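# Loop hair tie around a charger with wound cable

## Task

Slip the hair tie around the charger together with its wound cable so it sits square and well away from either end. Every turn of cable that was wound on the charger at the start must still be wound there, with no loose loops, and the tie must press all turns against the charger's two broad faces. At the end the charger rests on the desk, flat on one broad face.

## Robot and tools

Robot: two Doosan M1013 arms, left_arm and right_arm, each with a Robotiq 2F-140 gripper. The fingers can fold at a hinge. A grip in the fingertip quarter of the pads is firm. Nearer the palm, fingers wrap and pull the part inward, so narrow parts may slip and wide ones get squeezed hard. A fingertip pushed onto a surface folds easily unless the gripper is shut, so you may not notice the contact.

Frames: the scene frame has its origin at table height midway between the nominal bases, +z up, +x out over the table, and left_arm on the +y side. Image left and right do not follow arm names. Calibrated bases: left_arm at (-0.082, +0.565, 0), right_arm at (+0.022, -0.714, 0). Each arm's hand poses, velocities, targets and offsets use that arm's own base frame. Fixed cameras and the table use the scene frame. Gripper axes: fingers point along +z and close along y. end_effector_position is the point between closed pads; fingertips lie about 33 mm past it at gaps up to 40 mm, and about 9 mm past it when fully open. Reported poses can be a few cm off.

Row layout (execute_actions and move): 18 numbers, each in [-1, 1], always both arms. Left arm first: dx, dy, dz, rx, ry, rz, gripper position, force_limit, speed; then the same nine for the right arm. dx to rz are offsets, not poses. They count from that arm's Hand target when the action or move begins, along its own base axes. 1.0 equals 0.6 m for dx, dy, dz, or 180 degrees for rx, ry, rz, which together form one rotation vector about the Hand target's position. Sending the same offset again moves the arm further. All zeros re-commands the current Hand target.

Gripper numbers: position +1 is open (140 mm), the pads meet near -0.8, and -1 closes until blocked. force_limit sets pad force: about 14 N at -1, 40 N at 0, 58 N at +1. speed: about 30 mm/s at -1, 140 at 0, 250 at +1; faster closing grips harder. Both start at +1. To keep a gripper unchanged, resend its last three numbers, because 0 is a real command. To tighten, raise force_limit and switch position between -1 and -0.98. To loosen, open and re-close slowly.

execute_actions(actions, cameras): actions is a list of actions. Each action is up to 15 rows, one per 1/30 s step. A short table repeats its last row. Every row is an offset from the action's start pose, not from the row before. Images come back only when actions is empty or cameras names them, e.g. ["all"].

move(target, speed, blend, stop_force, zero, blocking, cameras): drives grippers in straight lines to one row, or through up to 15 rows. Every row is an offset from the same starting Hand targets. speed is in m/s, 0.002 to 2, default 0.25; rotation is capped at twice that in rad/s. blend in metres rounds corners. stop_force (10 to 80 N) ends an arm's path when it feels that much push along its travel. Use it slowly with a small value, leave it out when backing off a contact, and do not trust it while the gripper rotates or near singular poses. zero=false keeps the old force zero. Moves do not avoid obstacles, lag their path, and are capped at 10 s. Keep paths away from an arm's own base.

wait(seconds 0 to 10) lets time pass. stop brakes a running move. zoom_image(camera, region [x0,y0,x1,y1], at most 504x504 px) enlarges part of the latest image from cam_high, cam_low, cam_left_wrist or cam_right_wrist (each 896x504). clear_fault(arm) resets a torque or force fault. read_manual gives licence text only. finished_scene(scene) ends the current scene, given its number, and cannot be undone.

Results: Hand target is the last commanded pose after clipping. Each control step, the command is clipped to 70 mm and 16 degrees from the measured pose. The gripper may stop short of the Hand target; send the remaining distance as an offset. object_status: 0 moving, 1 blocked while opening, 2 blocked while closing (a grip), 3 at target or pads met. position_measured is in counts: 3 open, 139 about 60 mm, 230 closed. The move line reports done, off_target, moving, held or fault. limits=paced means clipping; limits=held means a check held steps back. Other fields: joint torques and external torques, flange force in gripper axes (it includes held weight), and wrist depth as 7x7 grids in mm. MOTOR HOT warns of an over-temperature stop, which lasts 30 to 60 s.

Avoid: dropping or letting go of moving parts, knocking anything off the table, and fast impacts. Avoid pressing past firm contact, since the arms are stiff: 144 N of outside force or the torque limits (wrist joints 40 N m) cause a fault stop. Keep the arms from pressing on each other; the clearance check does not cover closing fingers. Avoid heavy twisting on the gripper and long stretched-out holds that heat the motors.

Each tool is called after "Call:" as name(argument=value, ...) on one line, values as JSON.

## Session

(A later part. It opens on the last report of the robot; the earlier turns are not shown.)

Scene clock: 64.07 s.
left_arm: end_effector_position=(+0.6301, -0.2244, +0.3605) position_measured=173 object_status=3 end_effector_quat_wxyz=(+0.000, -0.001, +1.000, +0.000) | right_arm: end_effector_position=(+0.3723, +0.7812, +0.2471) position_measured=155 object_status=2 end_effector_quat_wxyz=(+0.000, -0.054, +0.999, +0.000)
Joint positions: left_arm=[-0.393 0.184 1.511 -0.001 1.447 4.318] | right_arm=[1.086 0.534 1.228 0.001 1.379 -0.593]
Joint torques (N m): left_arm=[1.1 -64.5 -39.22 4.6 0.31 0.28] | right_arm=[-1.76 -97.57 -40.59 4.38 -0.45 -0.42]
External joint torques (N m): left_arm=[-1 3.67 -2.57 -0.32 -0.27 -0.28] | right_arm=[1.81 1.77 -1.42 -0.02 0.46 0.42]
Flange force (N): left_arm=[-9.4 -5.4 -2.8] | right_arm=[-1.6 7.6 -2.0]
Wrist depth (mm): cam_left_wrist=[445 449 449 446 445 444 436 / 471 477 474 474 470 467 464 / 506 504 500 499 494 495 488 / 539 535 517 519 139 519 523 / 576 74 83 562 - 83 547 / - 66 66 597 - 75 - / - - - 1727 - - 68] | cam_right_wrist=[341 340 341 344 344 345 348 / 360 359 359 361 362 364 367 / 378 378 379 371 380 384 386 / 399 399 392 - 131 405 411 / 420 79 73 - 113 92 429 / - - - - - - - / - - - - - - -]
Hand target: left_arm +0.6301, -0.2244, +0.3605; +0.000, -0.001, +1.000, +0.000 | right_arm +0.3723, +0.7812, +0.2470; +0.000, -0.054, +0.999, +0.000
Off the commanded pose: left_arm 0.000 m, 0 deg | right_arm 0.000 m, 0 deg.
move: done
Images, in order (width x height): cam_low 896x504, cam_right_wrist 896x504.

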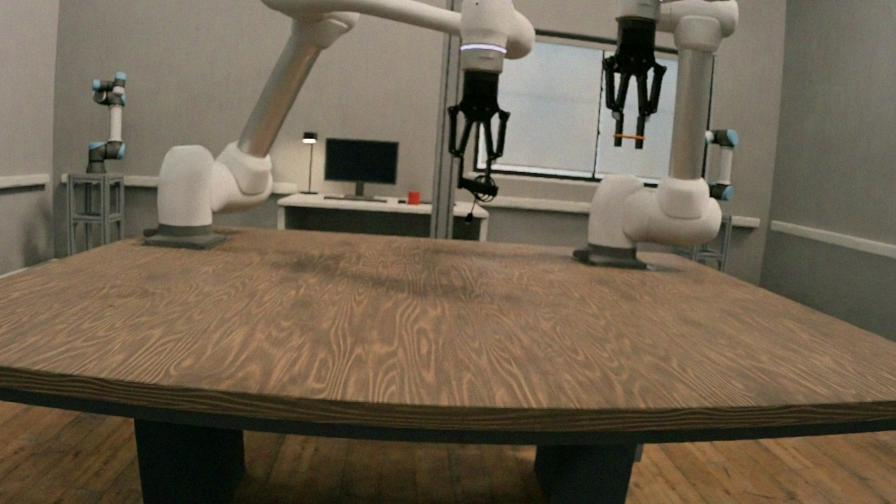

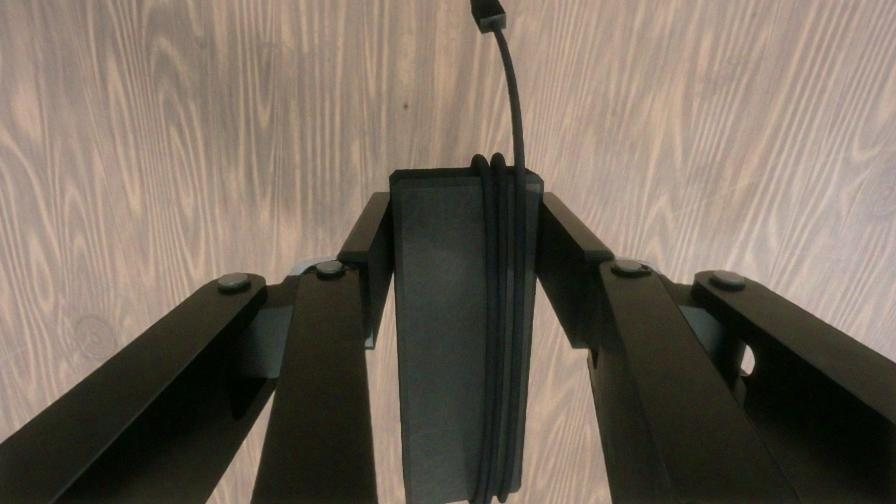

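Call:
move(target=[-0.132,-0.03,0,-0.302,0.302,0.431,-0.35,1,-1,0.102,-0.26,0.172,0,0,0.474,-1,0.3,-1], speed=0.3, cameras=["all"])

Call:
zoom_image(camera="cam_low", region=[380, 60, 620, 260])

Scene clock: 68.73 s.
left_arm: end_effector_position=(+0.5510, -0.2424, +0.3605) position_measured=173 object_status=3 end_effector_quat_wxyz=(+0.406, +0.580, -0.579, +0.406) | right_arm: end_effector_position=(+0.4335, +0.6252, +0.3502) position_measured=155 object_status=2 end_effector_quat_wxyz=(+0.000, +0.716, -0.698, +0.000)
Joint positions: left_arm=[0.064 0.127 1.997 -1.24 1.442 3.683] | right_arm=[0.919 0.335 1.334 0 1.473 -2.249]
Joint torques (N m): left_arm=[1.11 -49.71 -31.56 -0.82 1.55 0.26] | right_arm=[-2.08 -79.89 -41.38 4.48 -0.43 -0.41]
External joint torques (N m): left_arm=[-1.16 3.07 -2.02 -0.23 -0.2 -0.26] | right_arm=[2.01 2.53 -1.2 -0.13 0.46 0.41]
Flange force (N): left_arm=[0.1 -8.3 1.7] | right_arm=[-7.8 -1.8 -2.3]
Wrist depth (mm): cam_left_wrist=[- 3016 2979 - 3453 927 886 / 2906 3135 1157 1140 1119 1078 2942 / 2383 899 860 863 873 879 848 / 1953 701 697 677 139 707 699 / 599 74 83 571 - 83 587 / - 66 66 505 - 75 - / - - - 445 - - 68] | cam_right_wrist=[432 434 434 438 437 443 446 / 455 459 458 463 464 466 468 / 479 484 483 474 486 494 495 / 512 511 497 - 131 518 523 / 530 78 73 160 113 91 551 / - - - - - - - / - - - - - - -]
Hand target: left_arm +0.5509, -0.2424, +0.3605; +0.406, +0.580, -0.579, +0.406 | right_arm +0.4335, +0.6252, +0.3502; +0.000, +0.716, -0.698, +0.000
Off the commanded pose: left_arm 0.000 m, 0 deg | right_arm 0.000 m, 0 deg.
move: done

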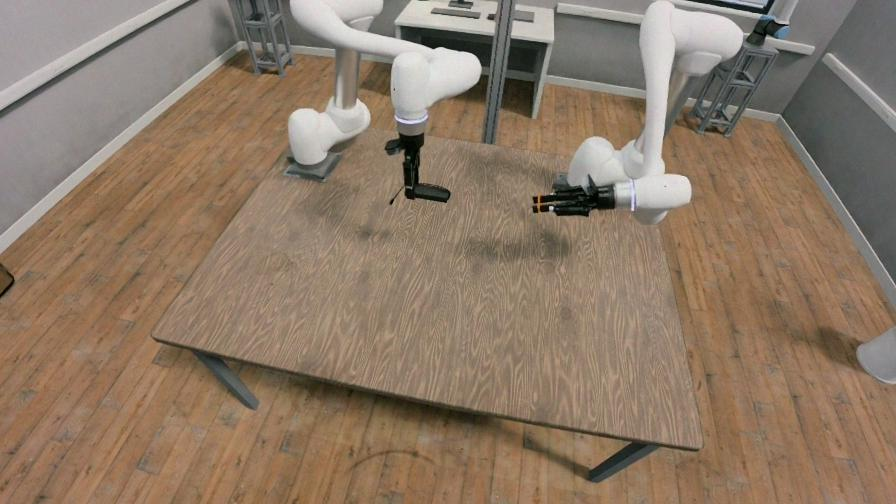

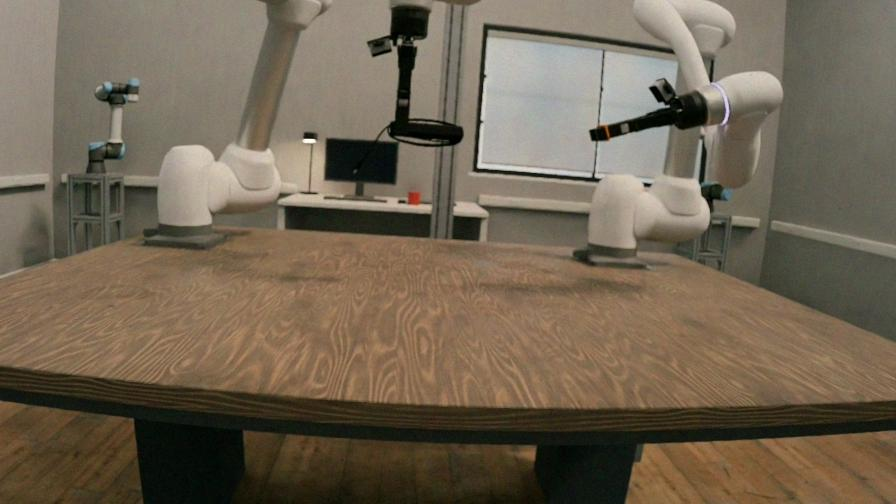

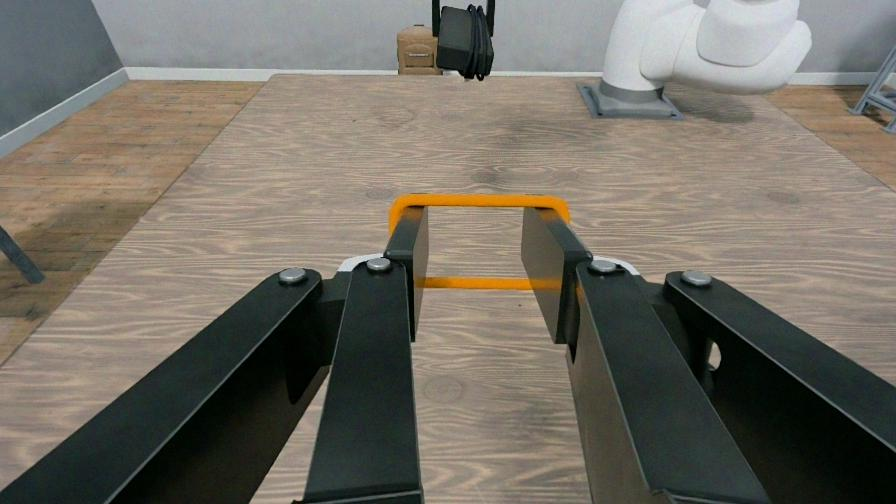

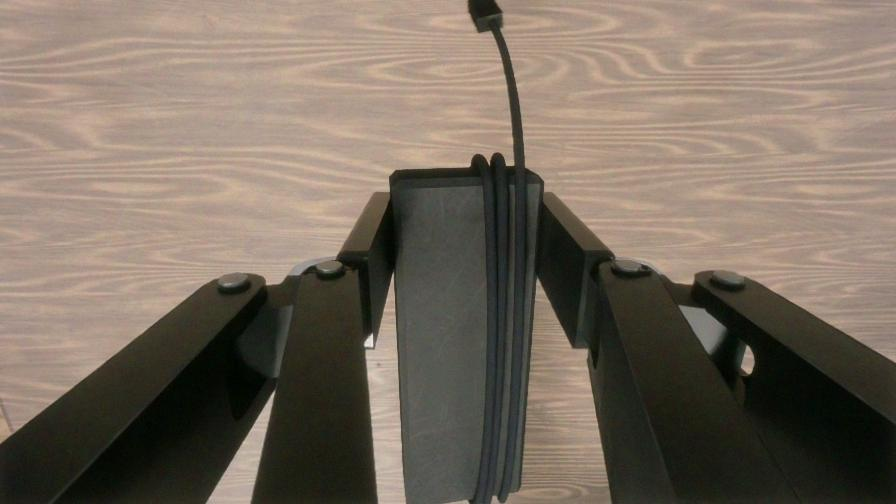

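Scaled by 2.100 from the camera's 896x504 image, which has a finer 1280x720 frame.

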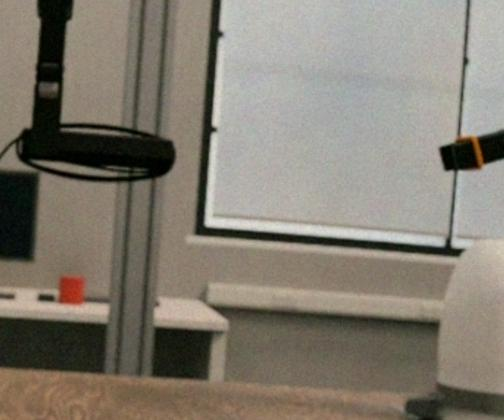

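Call:
move(target=[0,-0.3,-0.01,0,0,0,0.0,1,-1,0,0,0,0,0,0,-1,0.3,-1], speed=0.15, cameras=["all"])

Call:
zoom_image(camera="cam_left_wrist", region=[328, 20, 608, 300])

Call:
zoom_image(camera="cam_low", region=[380, 60, 560, 200])

Scene clock: 70.90 s.
left_arm: end_effector_position=(+0.5509, -0.4224, +0.3545) position_measured=129 object_status=3 end_effector_quat_wxyz=(+0.406, +0.580, -0.579, +0.406) | right_arm: end_effector_position=(+0.4335, +0.6252, +0.3502) position_measured=155 object_status=2 end_effector_quat_wxyz=(+0.000, +0.716, -0.698, +0.000)
Joint positions: left_arm=[-0.258 0.142 1.992 -1.396 1.175 3.623] | right_arm=[0.919 0.335 1.334 0 1.473 -2.249]
Joint torques (N m): left_arm=[0.9 -51.84 -31.77 -1.26 1.38 0.24] | right_arm=[-1.65 -79.55 -41.29 4.58 -0.45 -0.45]
External joint torques (N m): left_arm=[-1.02 3.19 -2.32 -0.25 -0.16 -0.24] | right_arm=[1.62 2.15 -1.33 -0.23 0.48 0.44]
Flange force (N): left_arm=[1.0 -8.2 3.9] | right_arm=[-7.2 -1.9 -2.6]
Wrist depth (mm): cam_left_wrist=[- 3310 3453 317 4496 836 718 / 3135 3095 1124 306 1050 938 784 / 2562 892 851 822 863 870 851 / 2037 695 117 691 131 689 697 / 1599 84 92 577 545 83 89 / - - 500 501 502 - 69 / - - - 436 438 - 69] | cam_right_wrist=[432 434 434 437 440 441 445 / 457 456 457 460 465 465 467 / 481 483 480 149 485 490 496 / 508 507 502 - 131 512 526 / 534 78 73 - 113 91 551 / - - - 165 - - - / - - - 186 - - -]
Hand target: left_arm +0.5509, -0.4224, +0.3545; +0.406, +0.580, -0.579, +0.406 | right_arm +0.4335, +0.6252, +0.3502; +0.000, +0.716, -0.698, +0.000
Off the commanded pose: left_arm 0.000 m, 0 deg | right_arm 0.000 m, 0 deg.
move: done

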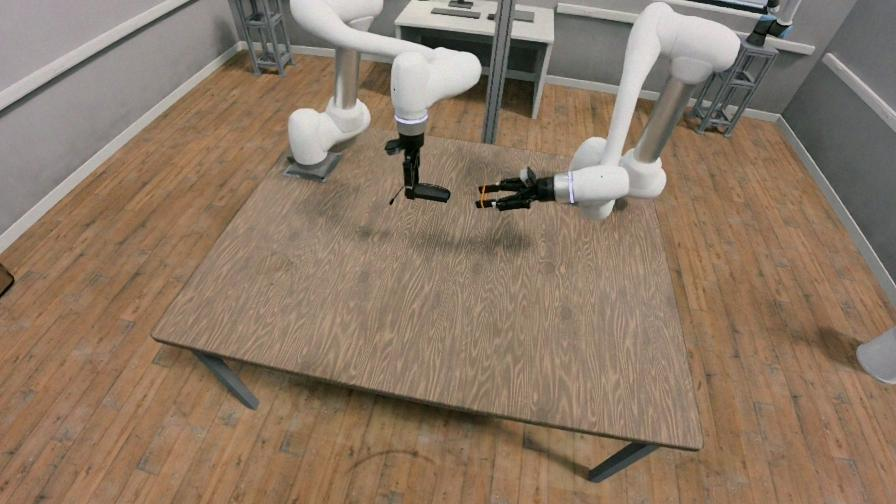

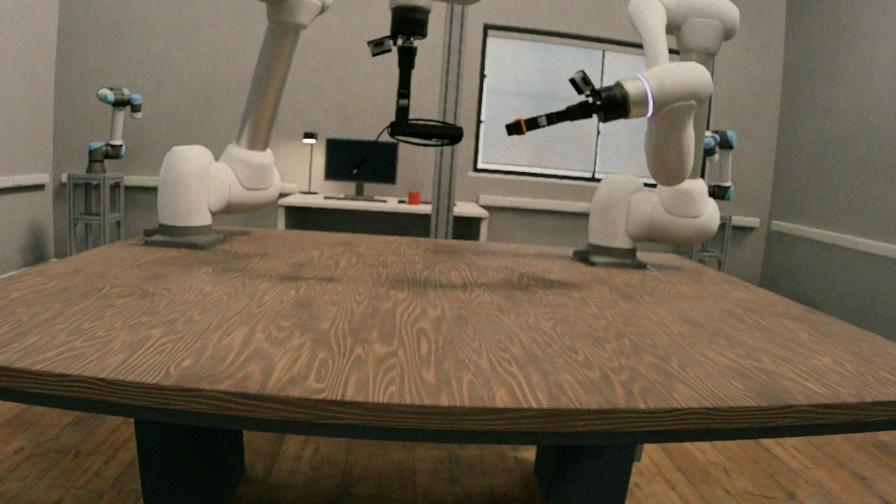

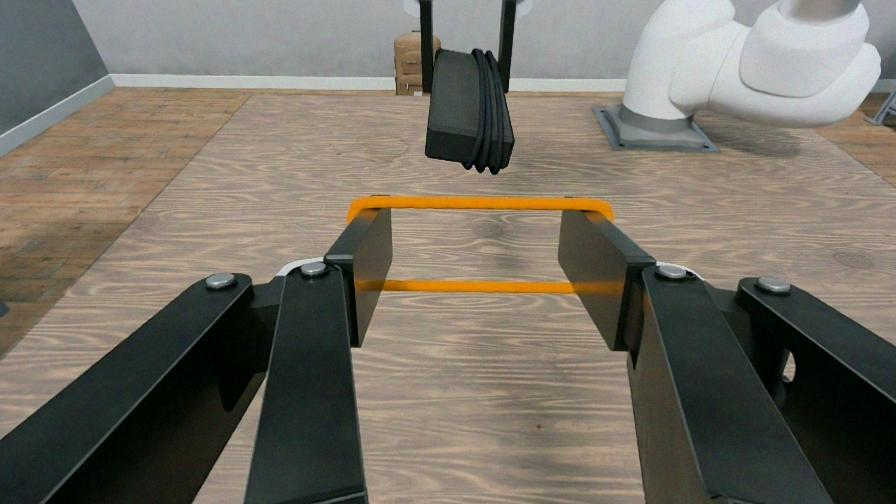

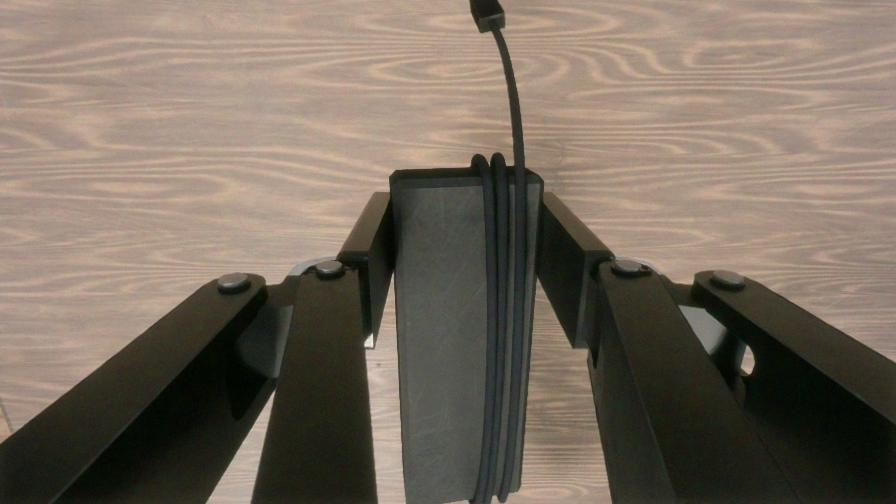

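Scaled by 1.800 from the camera's 896x504 image, which has a finer 1280x720 frame.

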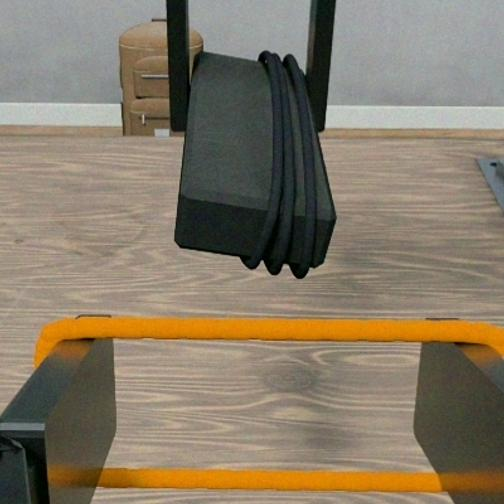

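Scaled by 2.800 from the camera's 896x504 image, which has a finer 1280x720 frame.

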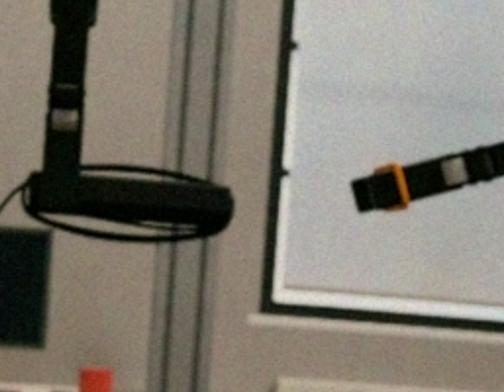

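Call:
move(target=[0,-0.15,-0.013,0,0,0,0.0,1,-1,0,0,0,0,0,0,-1,0.3,-1], speed=0.1, cameras=["cam_left_wrist","cam_low"])

Call:
zoom_image(camera="cam_left_wrist", region=[328, 60, 608, 340])

Call:
zoom_image(camera="cam_low", region=[380, 80, 520, 180])

Scene clock: 72.63 s.
left_arm: end_effector_position=(+0.5509, -0.5124, +0.3467) position_measured=129 object_status=3 end_effector_quat_wxyz=(+0.406, +0.580, -0.579, +0.406) | right_arm: end_effector_position=(+0.4335, +0.6252, +0.3502) position_measured=155 object_status=2 end_effector_quat_wxyz=(+0.000, +0.716, -0.698, +0.000)
Joint positions: left_arm=[-0.407 0.185 1.955 -1.471 1.049 3.611] | right_arm=[0.919 0.335 1.334 0 1.473 -2.249]
Joint torques (N m): left_arm=[0.9 -57.07 -31.73 -1.47 1.37 0.32] | right_arm=[-2.04 -79.09 -41.51 4.59 -0.4 -0.4]
External joint torques (N m): left_arm=[-0.96 3.82 -2.45 -0.19 -0.18 -0.33] | right_arm=[2.11 1.53 -1.09 -0.23 0.44 0.4]
Flange force (N): left_arm=[1.1 -8.7 5.4] | right_arm=[-6.3 -0.5 -2.2]
Wrist depth (mm): cam_left_wrist=[- 3135 - 236 2803 789 637 / 2677 3177 1098 - 1014 811 691 / 2457 822 851 181 842 827 839 / 1937 677 117 637 131 687 681 / 606 84 92 567 533 84 89 / - - 488 483 492 - 69 / - - - 429 429 - 69] | cam_right_wrist=[434 433 435 438 438 440 446 / 455 457 458 460 464 461 469 / 480 481 482 145 484 490 493 / 509 508 500 - 144 518 522 / 531 78 73 - 131 92 554 / - - - 171 - - - / - - - 187 - - -]
Hand target: left_arm +0.5509, -0.5124, +0.3467; +0.406, +0.580, -0.579, +0.406 | right_arm +0.4335, +0.6252, +0.3502; +0.000, +0.716, -0.698, +0.000
Off the commanded pose: left_arm 0.000 m, 0 deg | right_arm 0.000 m, 0 deg.
move: done
Images, in order (width x height): cam_low 896x504, cam_left_wrist 896x504.

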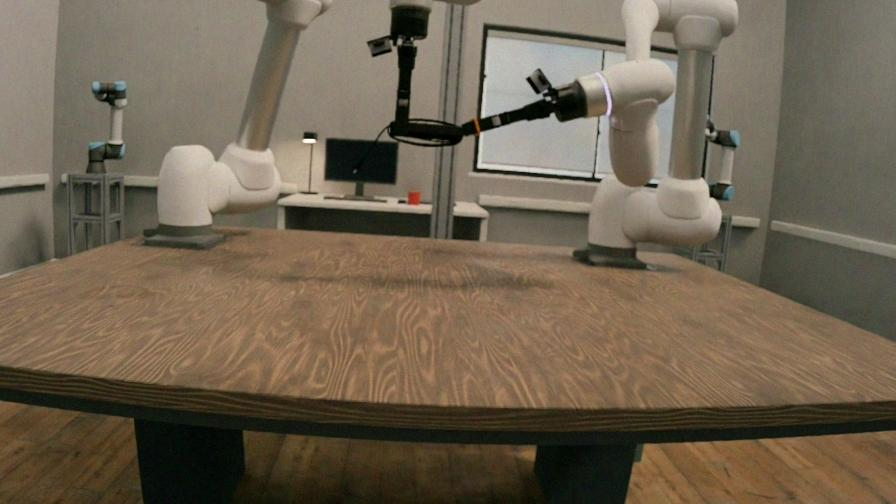

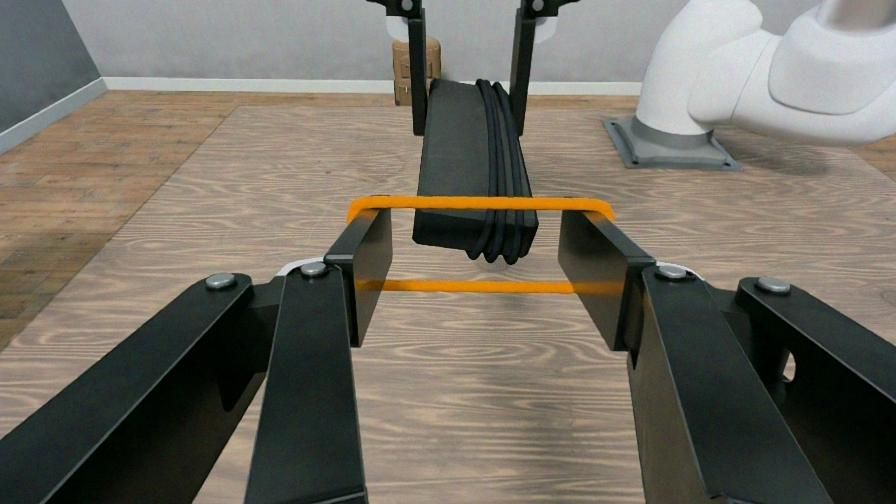

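Scaled by 1.800 from the camera's 896x504 image, which has a finer 1280x720 frame.

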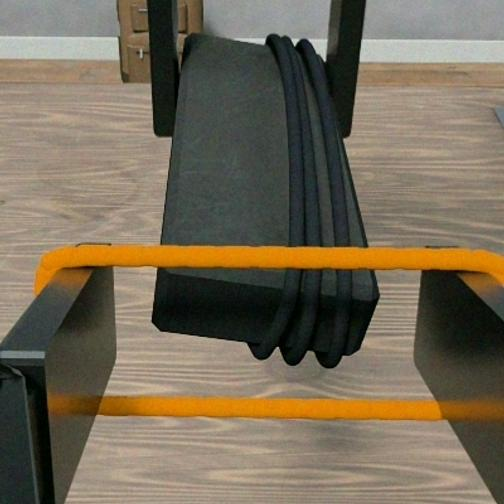

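Scaled by 3.600 from the camera's 896x504 image, which has a finer 1280x720 frame.

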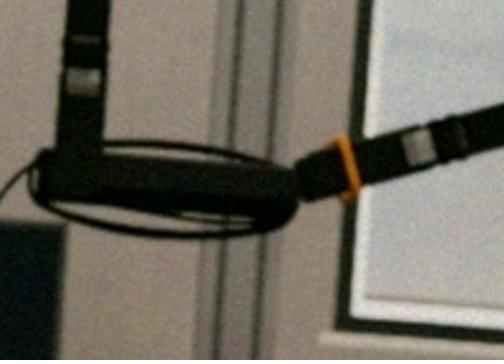

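Call:
move(target=[0,-0.047,-0.012,0,0,0,0.0,1,-1,0,0,0,0,0,0,-1,0.3,-1], speed=0.05, cameras=["cam_left_wrist","cam_low"])

Call:
zoom_image(camera="cam_left_wrist", region=[328, 80, 608, 360])

Call:
zoom_image(camera="cam_low", region=[380, 80, 520, 180])

Scene clock: 73.77 s.
left_arm: end_effector_position=(+0.5509, -0.5406, +0.3395) position_measured=129 object_status=3 end_effector_quat_wxyz=(+0.406, +0.580, -0.579, +0.406) | right_arm: end_effector_position=(+0.4335, +0.6252, +0.3502) position_measured=155 object_status=2 end_effector_quat_wxyz=(+0.000, +0.716, -0.698, +0.000)
Joint positions: left_arm=[-0.451 0.207 1.944 -1.499 1.012 3.619] | right_arm=[0.919 0.335 1.334 0 1.473 -2.249]
Joint torques (N m): left_arm=[-0.02 -59.13 -32 -1.76 1.41 0.26] | right_arm=[-0.92 -79.48 -41.79 5.01 -0.87 -0.36]
External joint torques (N m): left_arm=[0.31 3.57 -2.06 0.07 -0.21 -0.26] | right_arm=[0.83 2.26 -0.73 -0.68 0.9 0.36]
Flange force (N): left_arm=[0.3 -8.5 3.4] | right_arm=[-5.8 -2.3 -2.4]
Wrist depth (mm): cam_left_wrist=[- 3557 - 2837 3135 786 613 / 3356 3095 1014 223 1014 808 666 / 2359 816 816 171 825 825 833 / 1876 662 118 151 131 664 666 / 576 84 93 539 518 84 89 / - - 486 479 480 - 70 / - - - 423 420 - 69] | cam_right_wrist=[433 435 435 438 438 443 447 / 456 457 457 463 462 464 467 / 482 477 482 145 481 492 495 / 507 510 501 - 131 516 525 / 532 78 73 - 113 91 554 / - - - 168 - - - / - - - 187 - - -]
Hand target: left_arm +0.5509, -0.5406, +0.3395; +0.406, +0.580, -0.579, +0.406 | right_arm +0.4335, +0.6252, +0.3502; +0.000, +0.716, -0.698, +0.000
Off the commanded pose: left_arm 0.000 m, 0 deg | right_arm 0.000 m, 0 deg.
move: done
Images, in order (width x height): cam_low 896x504, cam_left_wrist 896x504.

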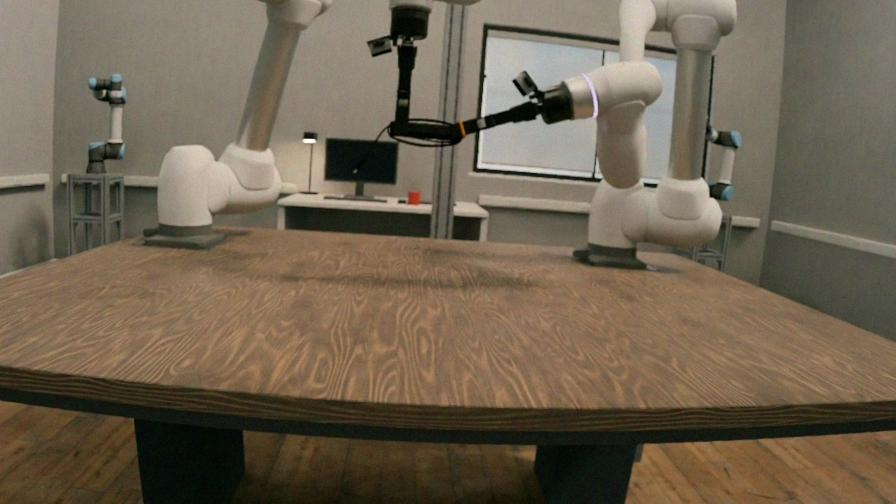

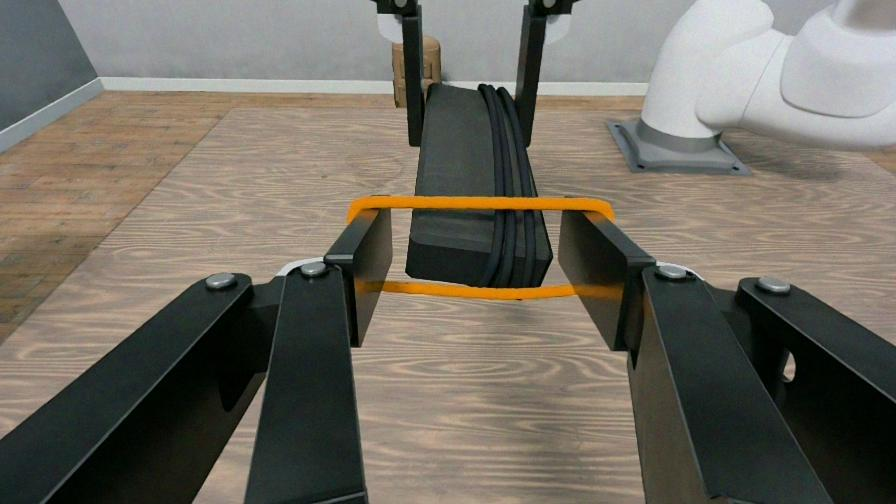

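Scaled by 1.800 from the camera's 896x504 image, which has a finer 1280x720 frame.

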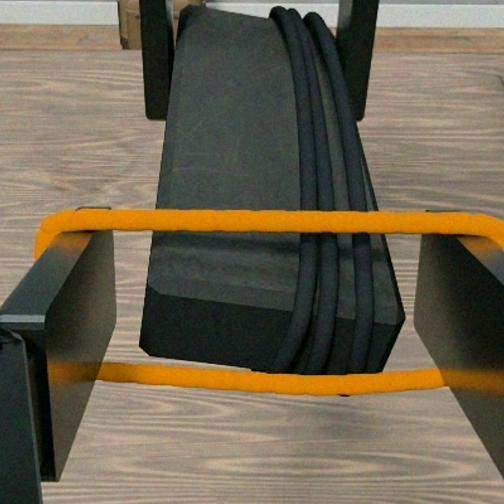

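Scaled by 3.600 from the camera's 896x504 image, which has a finer 1280x720 frame.

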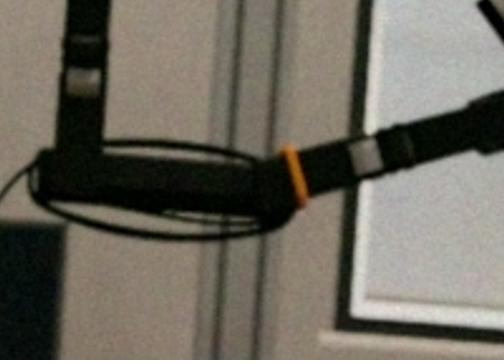

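Call:
move(target=[[-0.0025,0.003,-0.018,0,0,0,0.0,1,-1,0,0,0,0,0,0,-1,0.3,-1],[-0.0025,-0.03,-0.022,0,0,0,0.0,1,-1,0,0,0,0,0,0,-1,0.3,-1]], speed=0.05, cameras=["cam_left_wrist","cam_low"])

Call:
zoom_image(camera="cam_left_wrist", region=[328, 80, 608, 360])

Call:
zoom_image(camera="cam_low", region=[380, 80, 520, 180])

Scene clock: 75.27 s.
left_arm: end_effector_position=(+0.5494, -0.5586, +0.3263) position_measured=129 object_status=3 end_effector_quat_wxyz=(+0.406, +0.580, -0.579, +0.406) | right_arm: end_effector_position=(+0.4335, +0.6252, +0.3502) position_measured=155 object_status=2 end_effector_quat_wxyz=(+0.000, +0.716, -0.698, +0.000)
Joint positions: left_arm=[-0.479 0.228 1.945 -1.528 0.988 3.644] | right_arm=[0.919 0.335 1.334 0 1.473 -2.249]
Joint torques (N m): left_arm=[-0.37 -58.69 -30.39 -1.29 1.33 0.22] | right_arm=[-0.6 -80.53 -43.49 5.25 -1.31 -0.4]
External joint torques (N m): left_arm=[0.23 1.84 -3.07 -0.48 -0.06 -0.22] | right_arm=[0.61 3.09 0.85 -0.88 1.35 0.4]
Flange force (N): left_arm=[2.0 -7.5 3.1] | right_arm=[-4.1 -1.3 -0.5]
Wrist depth (mm): cam_left_wrist=[- 3264 - 196 2979 716 617 / 2979 3264 1050 198 977 786 642 / 2336 794 797 151 794 789 808 / 1805 651 119 129 129 648 644 / 558 84 93 524 141 84 89 / - - 464 469 466 - 69 / - - - 409 411 - 69] | cam_right_wrist=[431 435 435 438 438 442 445 / 453 455 458 461 463 466 465 / 480 482 481 468 487 493 493 / 512 509 500 - 131 519 525 / 536 79 73 - 113 91 546 / - - - - - - - / - - - 185 - - -]
Hand target: left_arm +0.5494, -0.5586, +0.3263; +0.406, +0.580, -0.579, +0.406 | right_arm +0.4335, +0.6252, +0.3502; +0.000, +0.716, -0.698, +0.000
Off the commanded pose: left_arm 0.000 m, 0 deg | right_arm 0.000 m, 0 deg.
move: done
Images, in order (width x height): cam_low 896x504, cam_left_wrist 896x504.

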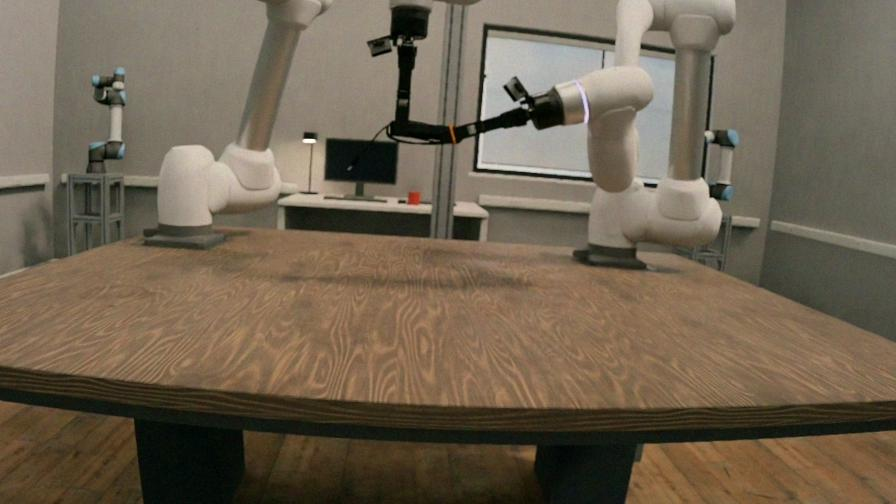

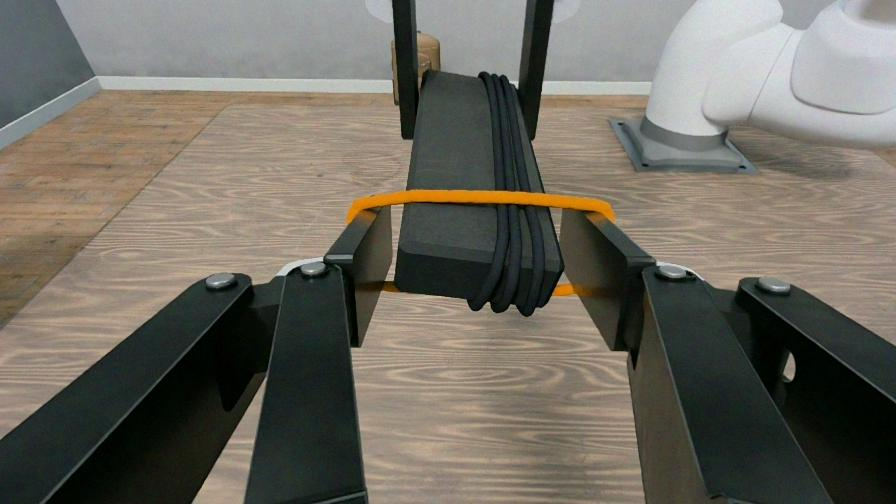

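Scaled by 1.800 from the camera's 896x504 image, which has a finer 1280x720 frame.

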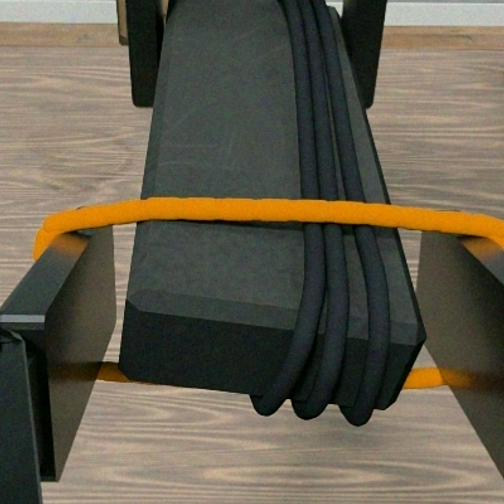

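Scaled by 3.600 from the camera's 896x504 image, which has a finer 1280x720 frame.

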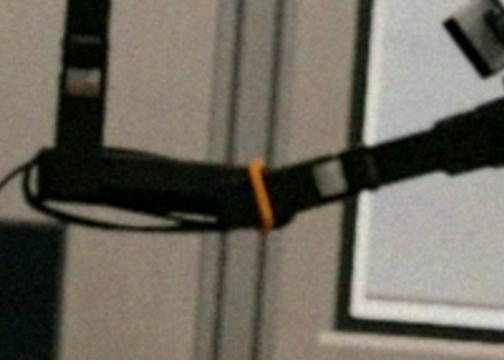

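Call:
move(target=[[0,-0.01,0,-0.111,0,0,0.0,1,-1,0,0,0,0,0,0,-1,0.3,-1],[0,-0.07,0.0,-0.111,0,0,0.0,1,-1,0,0,0,0,0,0,-1,0.3,-1]], speed=0.06, cameras=["cam_left_wrist","cam_low","cam_right_wrist"])

Call:
zoom_image(camera="cam_left_wrist", region=[328, 80, 608, 360])

Call:
zoom_image(camera="cam_low", region=[380, 80, 520, 180])

Scene clock: 79.40 s.
left_arm: end_effector_position=(+0.5494, -0.6006, +0.3263) position_measured=129 object_status=3 end_effector_quat_wxyz=(+0.500, +0.500, -0.500, +0.500) | right_arm: end_effector_position=(+0.4335, +0.6252, +0.3502) position_measured=155 object_status=2 end_effector_quat_wxyz=(+0.000, +0.716, -0.698, +0.000)
Joint positions: left_arm=[-0.511 0.37 2.009 -1.956 1.226 4.017] | right_arm=[0.919 0.335 1.334 0 1.473 -2.249]
Joint torques (N m): left_arm=[0.32 -68.2 -24.71 -2.27 1.91 0.23] | right_arm=[-1.05 -80.59 -42.66 4.88 -0.84 -0.41]
External joint torques (N m): left_arm=[-0.4 2.98 -2.85 -0.53 0.22 -0.23] | right_arm=[1.1 3.14 0.04 -0.53 0.88 0.41]
Flange force (N): left_arm=[-2.3 -7.8 4.9] | right_arm=[-5.8 -1.8 -0.9]
Wrist depth (mm): cam_left_wrist=[2590 - 170 - 167 - 530 / 2677 - - 3016 177 2803 611 / - - 3095 180 2942 759 619 / 3782 2979 110 110 118 752 651 / 2432 84 89 90 91 84 89 / - - 537 520 94 - 69 / - - - 460 460 - 69] | cam_right_wrist=[434 437 435 438 441 443 444 / 455 456 459 460 464 463 467 / 484 484 478 473 485 495 494 / 509 507 500 - 131 514 525 / 532 79 90 - - 91 549 / - - - 169 185 - - / - - - - - - -]
Hand target: left_arm +0.5494, -0.6006, +0.3263; +0.500, +0.500, -0.500, +0.500 | right_arm +0.4335, +0.6252, +0.3502; +0.000, +0.716, -0.698, +0.000
Off the commanded pose: left_arm 0.000 m, 0 deg | right_arm 0.000 m, 0 deg.
move: done
Images, in order (width x height): cam_low 896x504, cam_left_wrist 896x504, cam_right_wrist 896x504.

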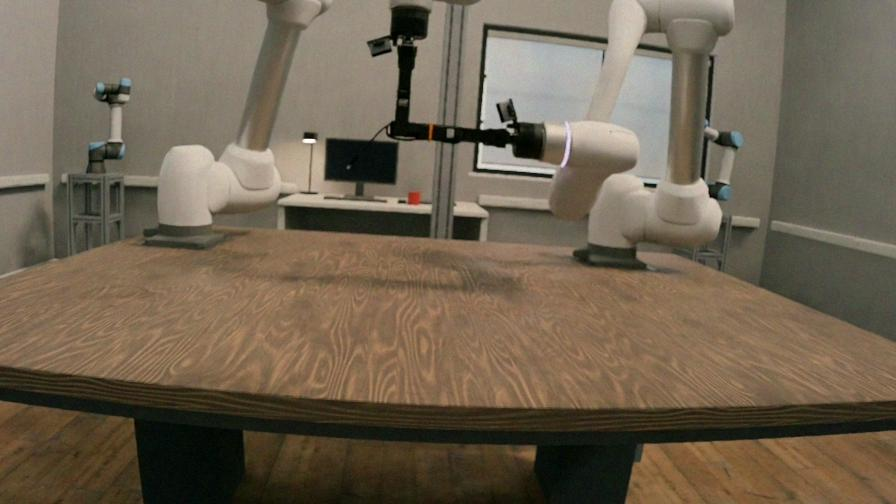

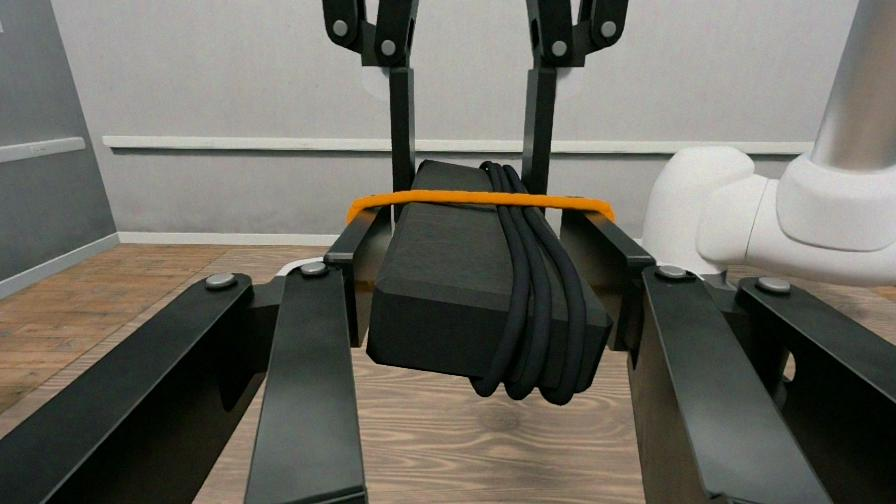

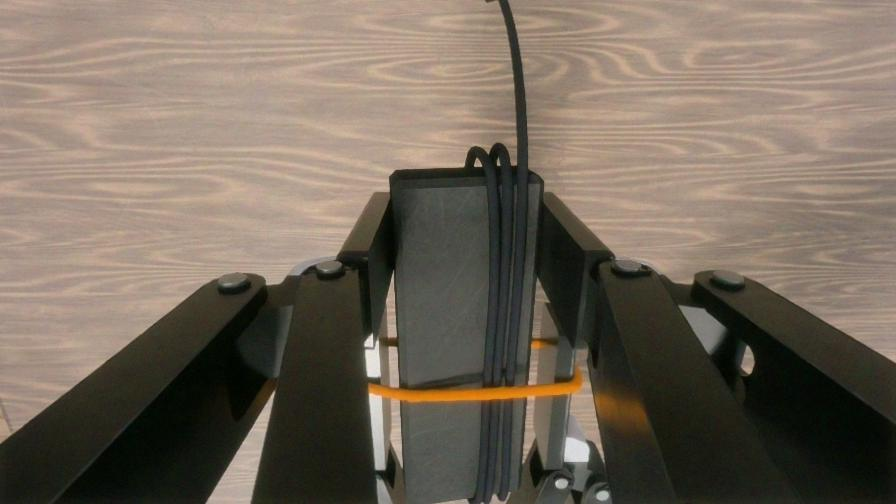

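Scaled by 1.800 from the camera's 896x504 image, which has a finer 1280x720 frame.

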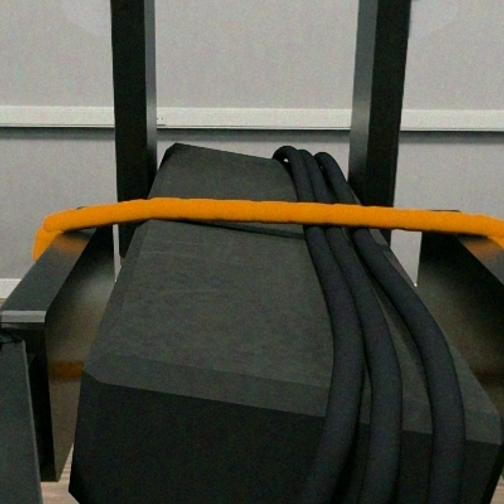

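Scaled by 3.600 from the camera's 896x504 image, which has a finer 1280x720 frame.

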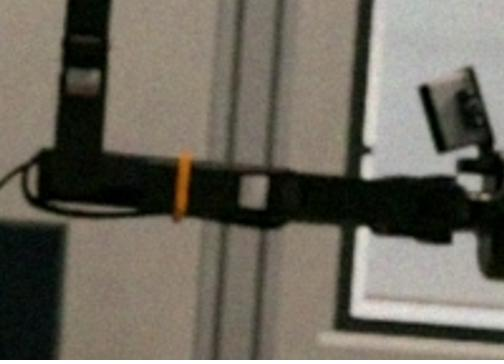

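Call:
move(target=[[0,0,0,0,0,0,-0.12,1,-1,0,0,0,0,0,0,-1,0.3,-1],[0,0.02,0,0,0,0,-0.12,1,-1,0,0,0,0,0,0,-1,0.3,-1]], speed=0.05, cameras=["cam_left_wrist","cam_low","cam_right_wrist"])

Call:
zoom_image(camera="cam_low", region=[380, 80, 520, 180])

Scene clock: 80.97 s.
left_arm: end_effector_position=(+0.5494, -0.5887, +0.3263) position_measured=144 object_status=3 end_effector_quat_wxyz=(+0.500, +0.500, -0.500, +0.500) | right_arm: end_effector_position=(+0.4335, +0.6252, +0.3502) position_measured=155 object_status=2 end_effector_quat_wxyz=(+0.000, +0.716, -0.698, +0.000)
Joint positions: left_arm=[-0.493 0.364 2.019 -1.943 1.239 4.016] | right_arm=[0.919 0.335 1.334 0 1.473 -2.249]
Joint torques (N m): left_arm=[1.36 -67.22 -24.38 -2.25 2.14 0.29] | right_arm=[-2.59 -80.64 -42.24 4.26 -0.43 -0.33]
External joint torques (N m): left_arm=[-1.39 2.92 -3.01 -0.52 -0.01 -0.29] | right_arm=[2.65 3.19 -0.3 0.08 0.46 0.33]
Flange force (N): left_arm=[-1.9 -7.3 6.6] | right_arm=[-7.5 -0.6 -0.8]
Wrist depth (mm): cam_left_wrist=[- - - 195 181 2979 542 / - - 3723 - 209 - 603 / - - - 174 3310 769 634 / 2248 4039 108 113 113 761 677 / 2562 83 90 103 101 86 735 / - - 63 566 - - 68 / - - - 463 - - 69] | cam_right_wrist=[431 435 434 439 439 443 444 / 455 456 457 460 461 466 468 / 479 485 480 471 485 491 494 / 506 509 500 - 131 515 528 / 531 79 90 164 113 92 547 / - - - 171 - - - / - - - 185 - - -]
Hand target: left_arm +0.5494, -0.5886, +0.3263; +0.500, +0.500, -0.500, +0.500 | right_arm +0.4335, +0.6252, +0.3502; +0.000, +0.716, -0.698, +0.000
Off the commanded pose: left_arm 0.000 m, 0 deg | right_arm 0.000 m, 0 deg.
move: done
Images, in order (width x height): cam_low 896x504, cam_left_wrist 896x504, cam_right_wrist 896x504.

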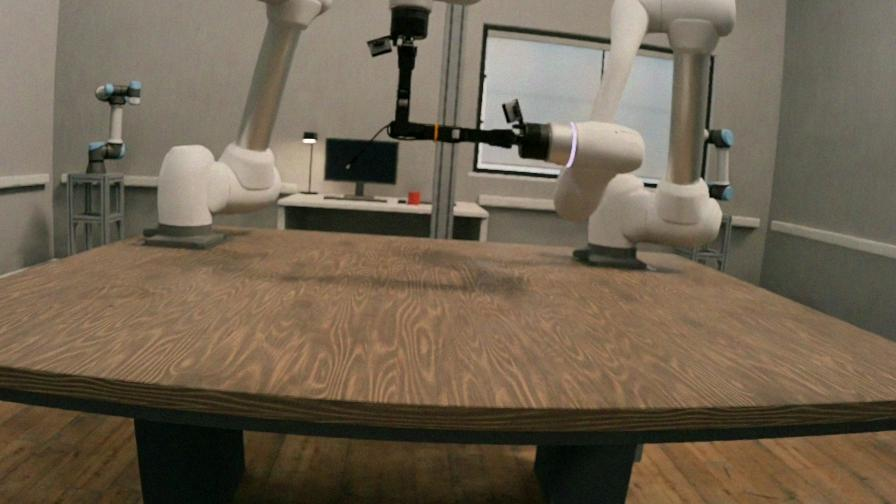

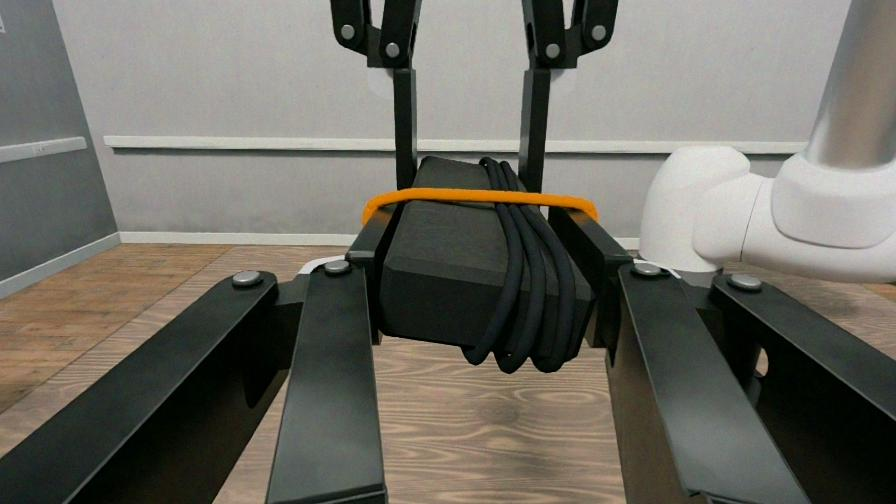

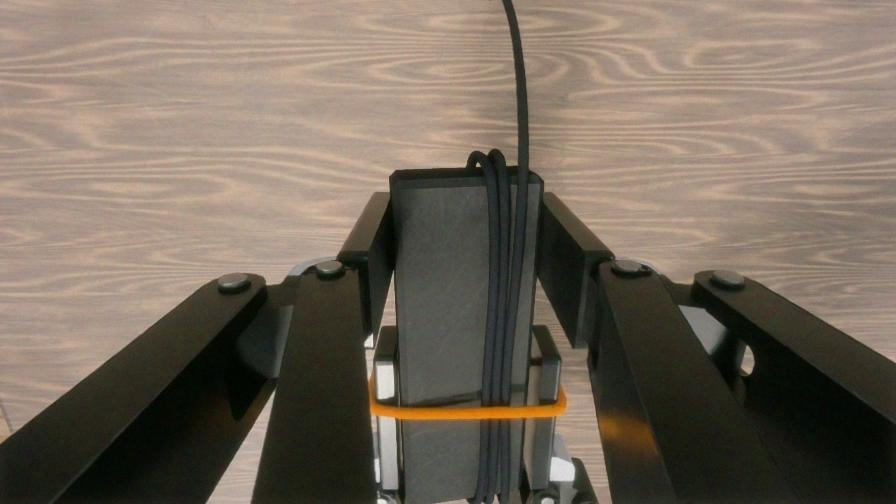

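Scaled by 3.600 from the camera's 896x504 image, which has a finer 1280x720 frame.

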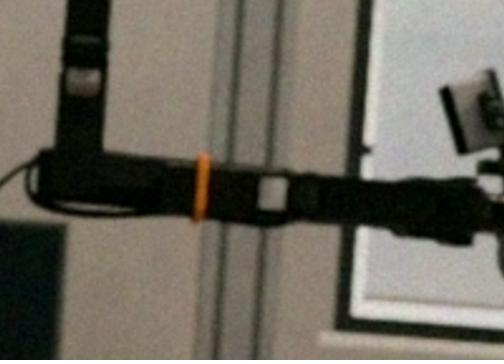

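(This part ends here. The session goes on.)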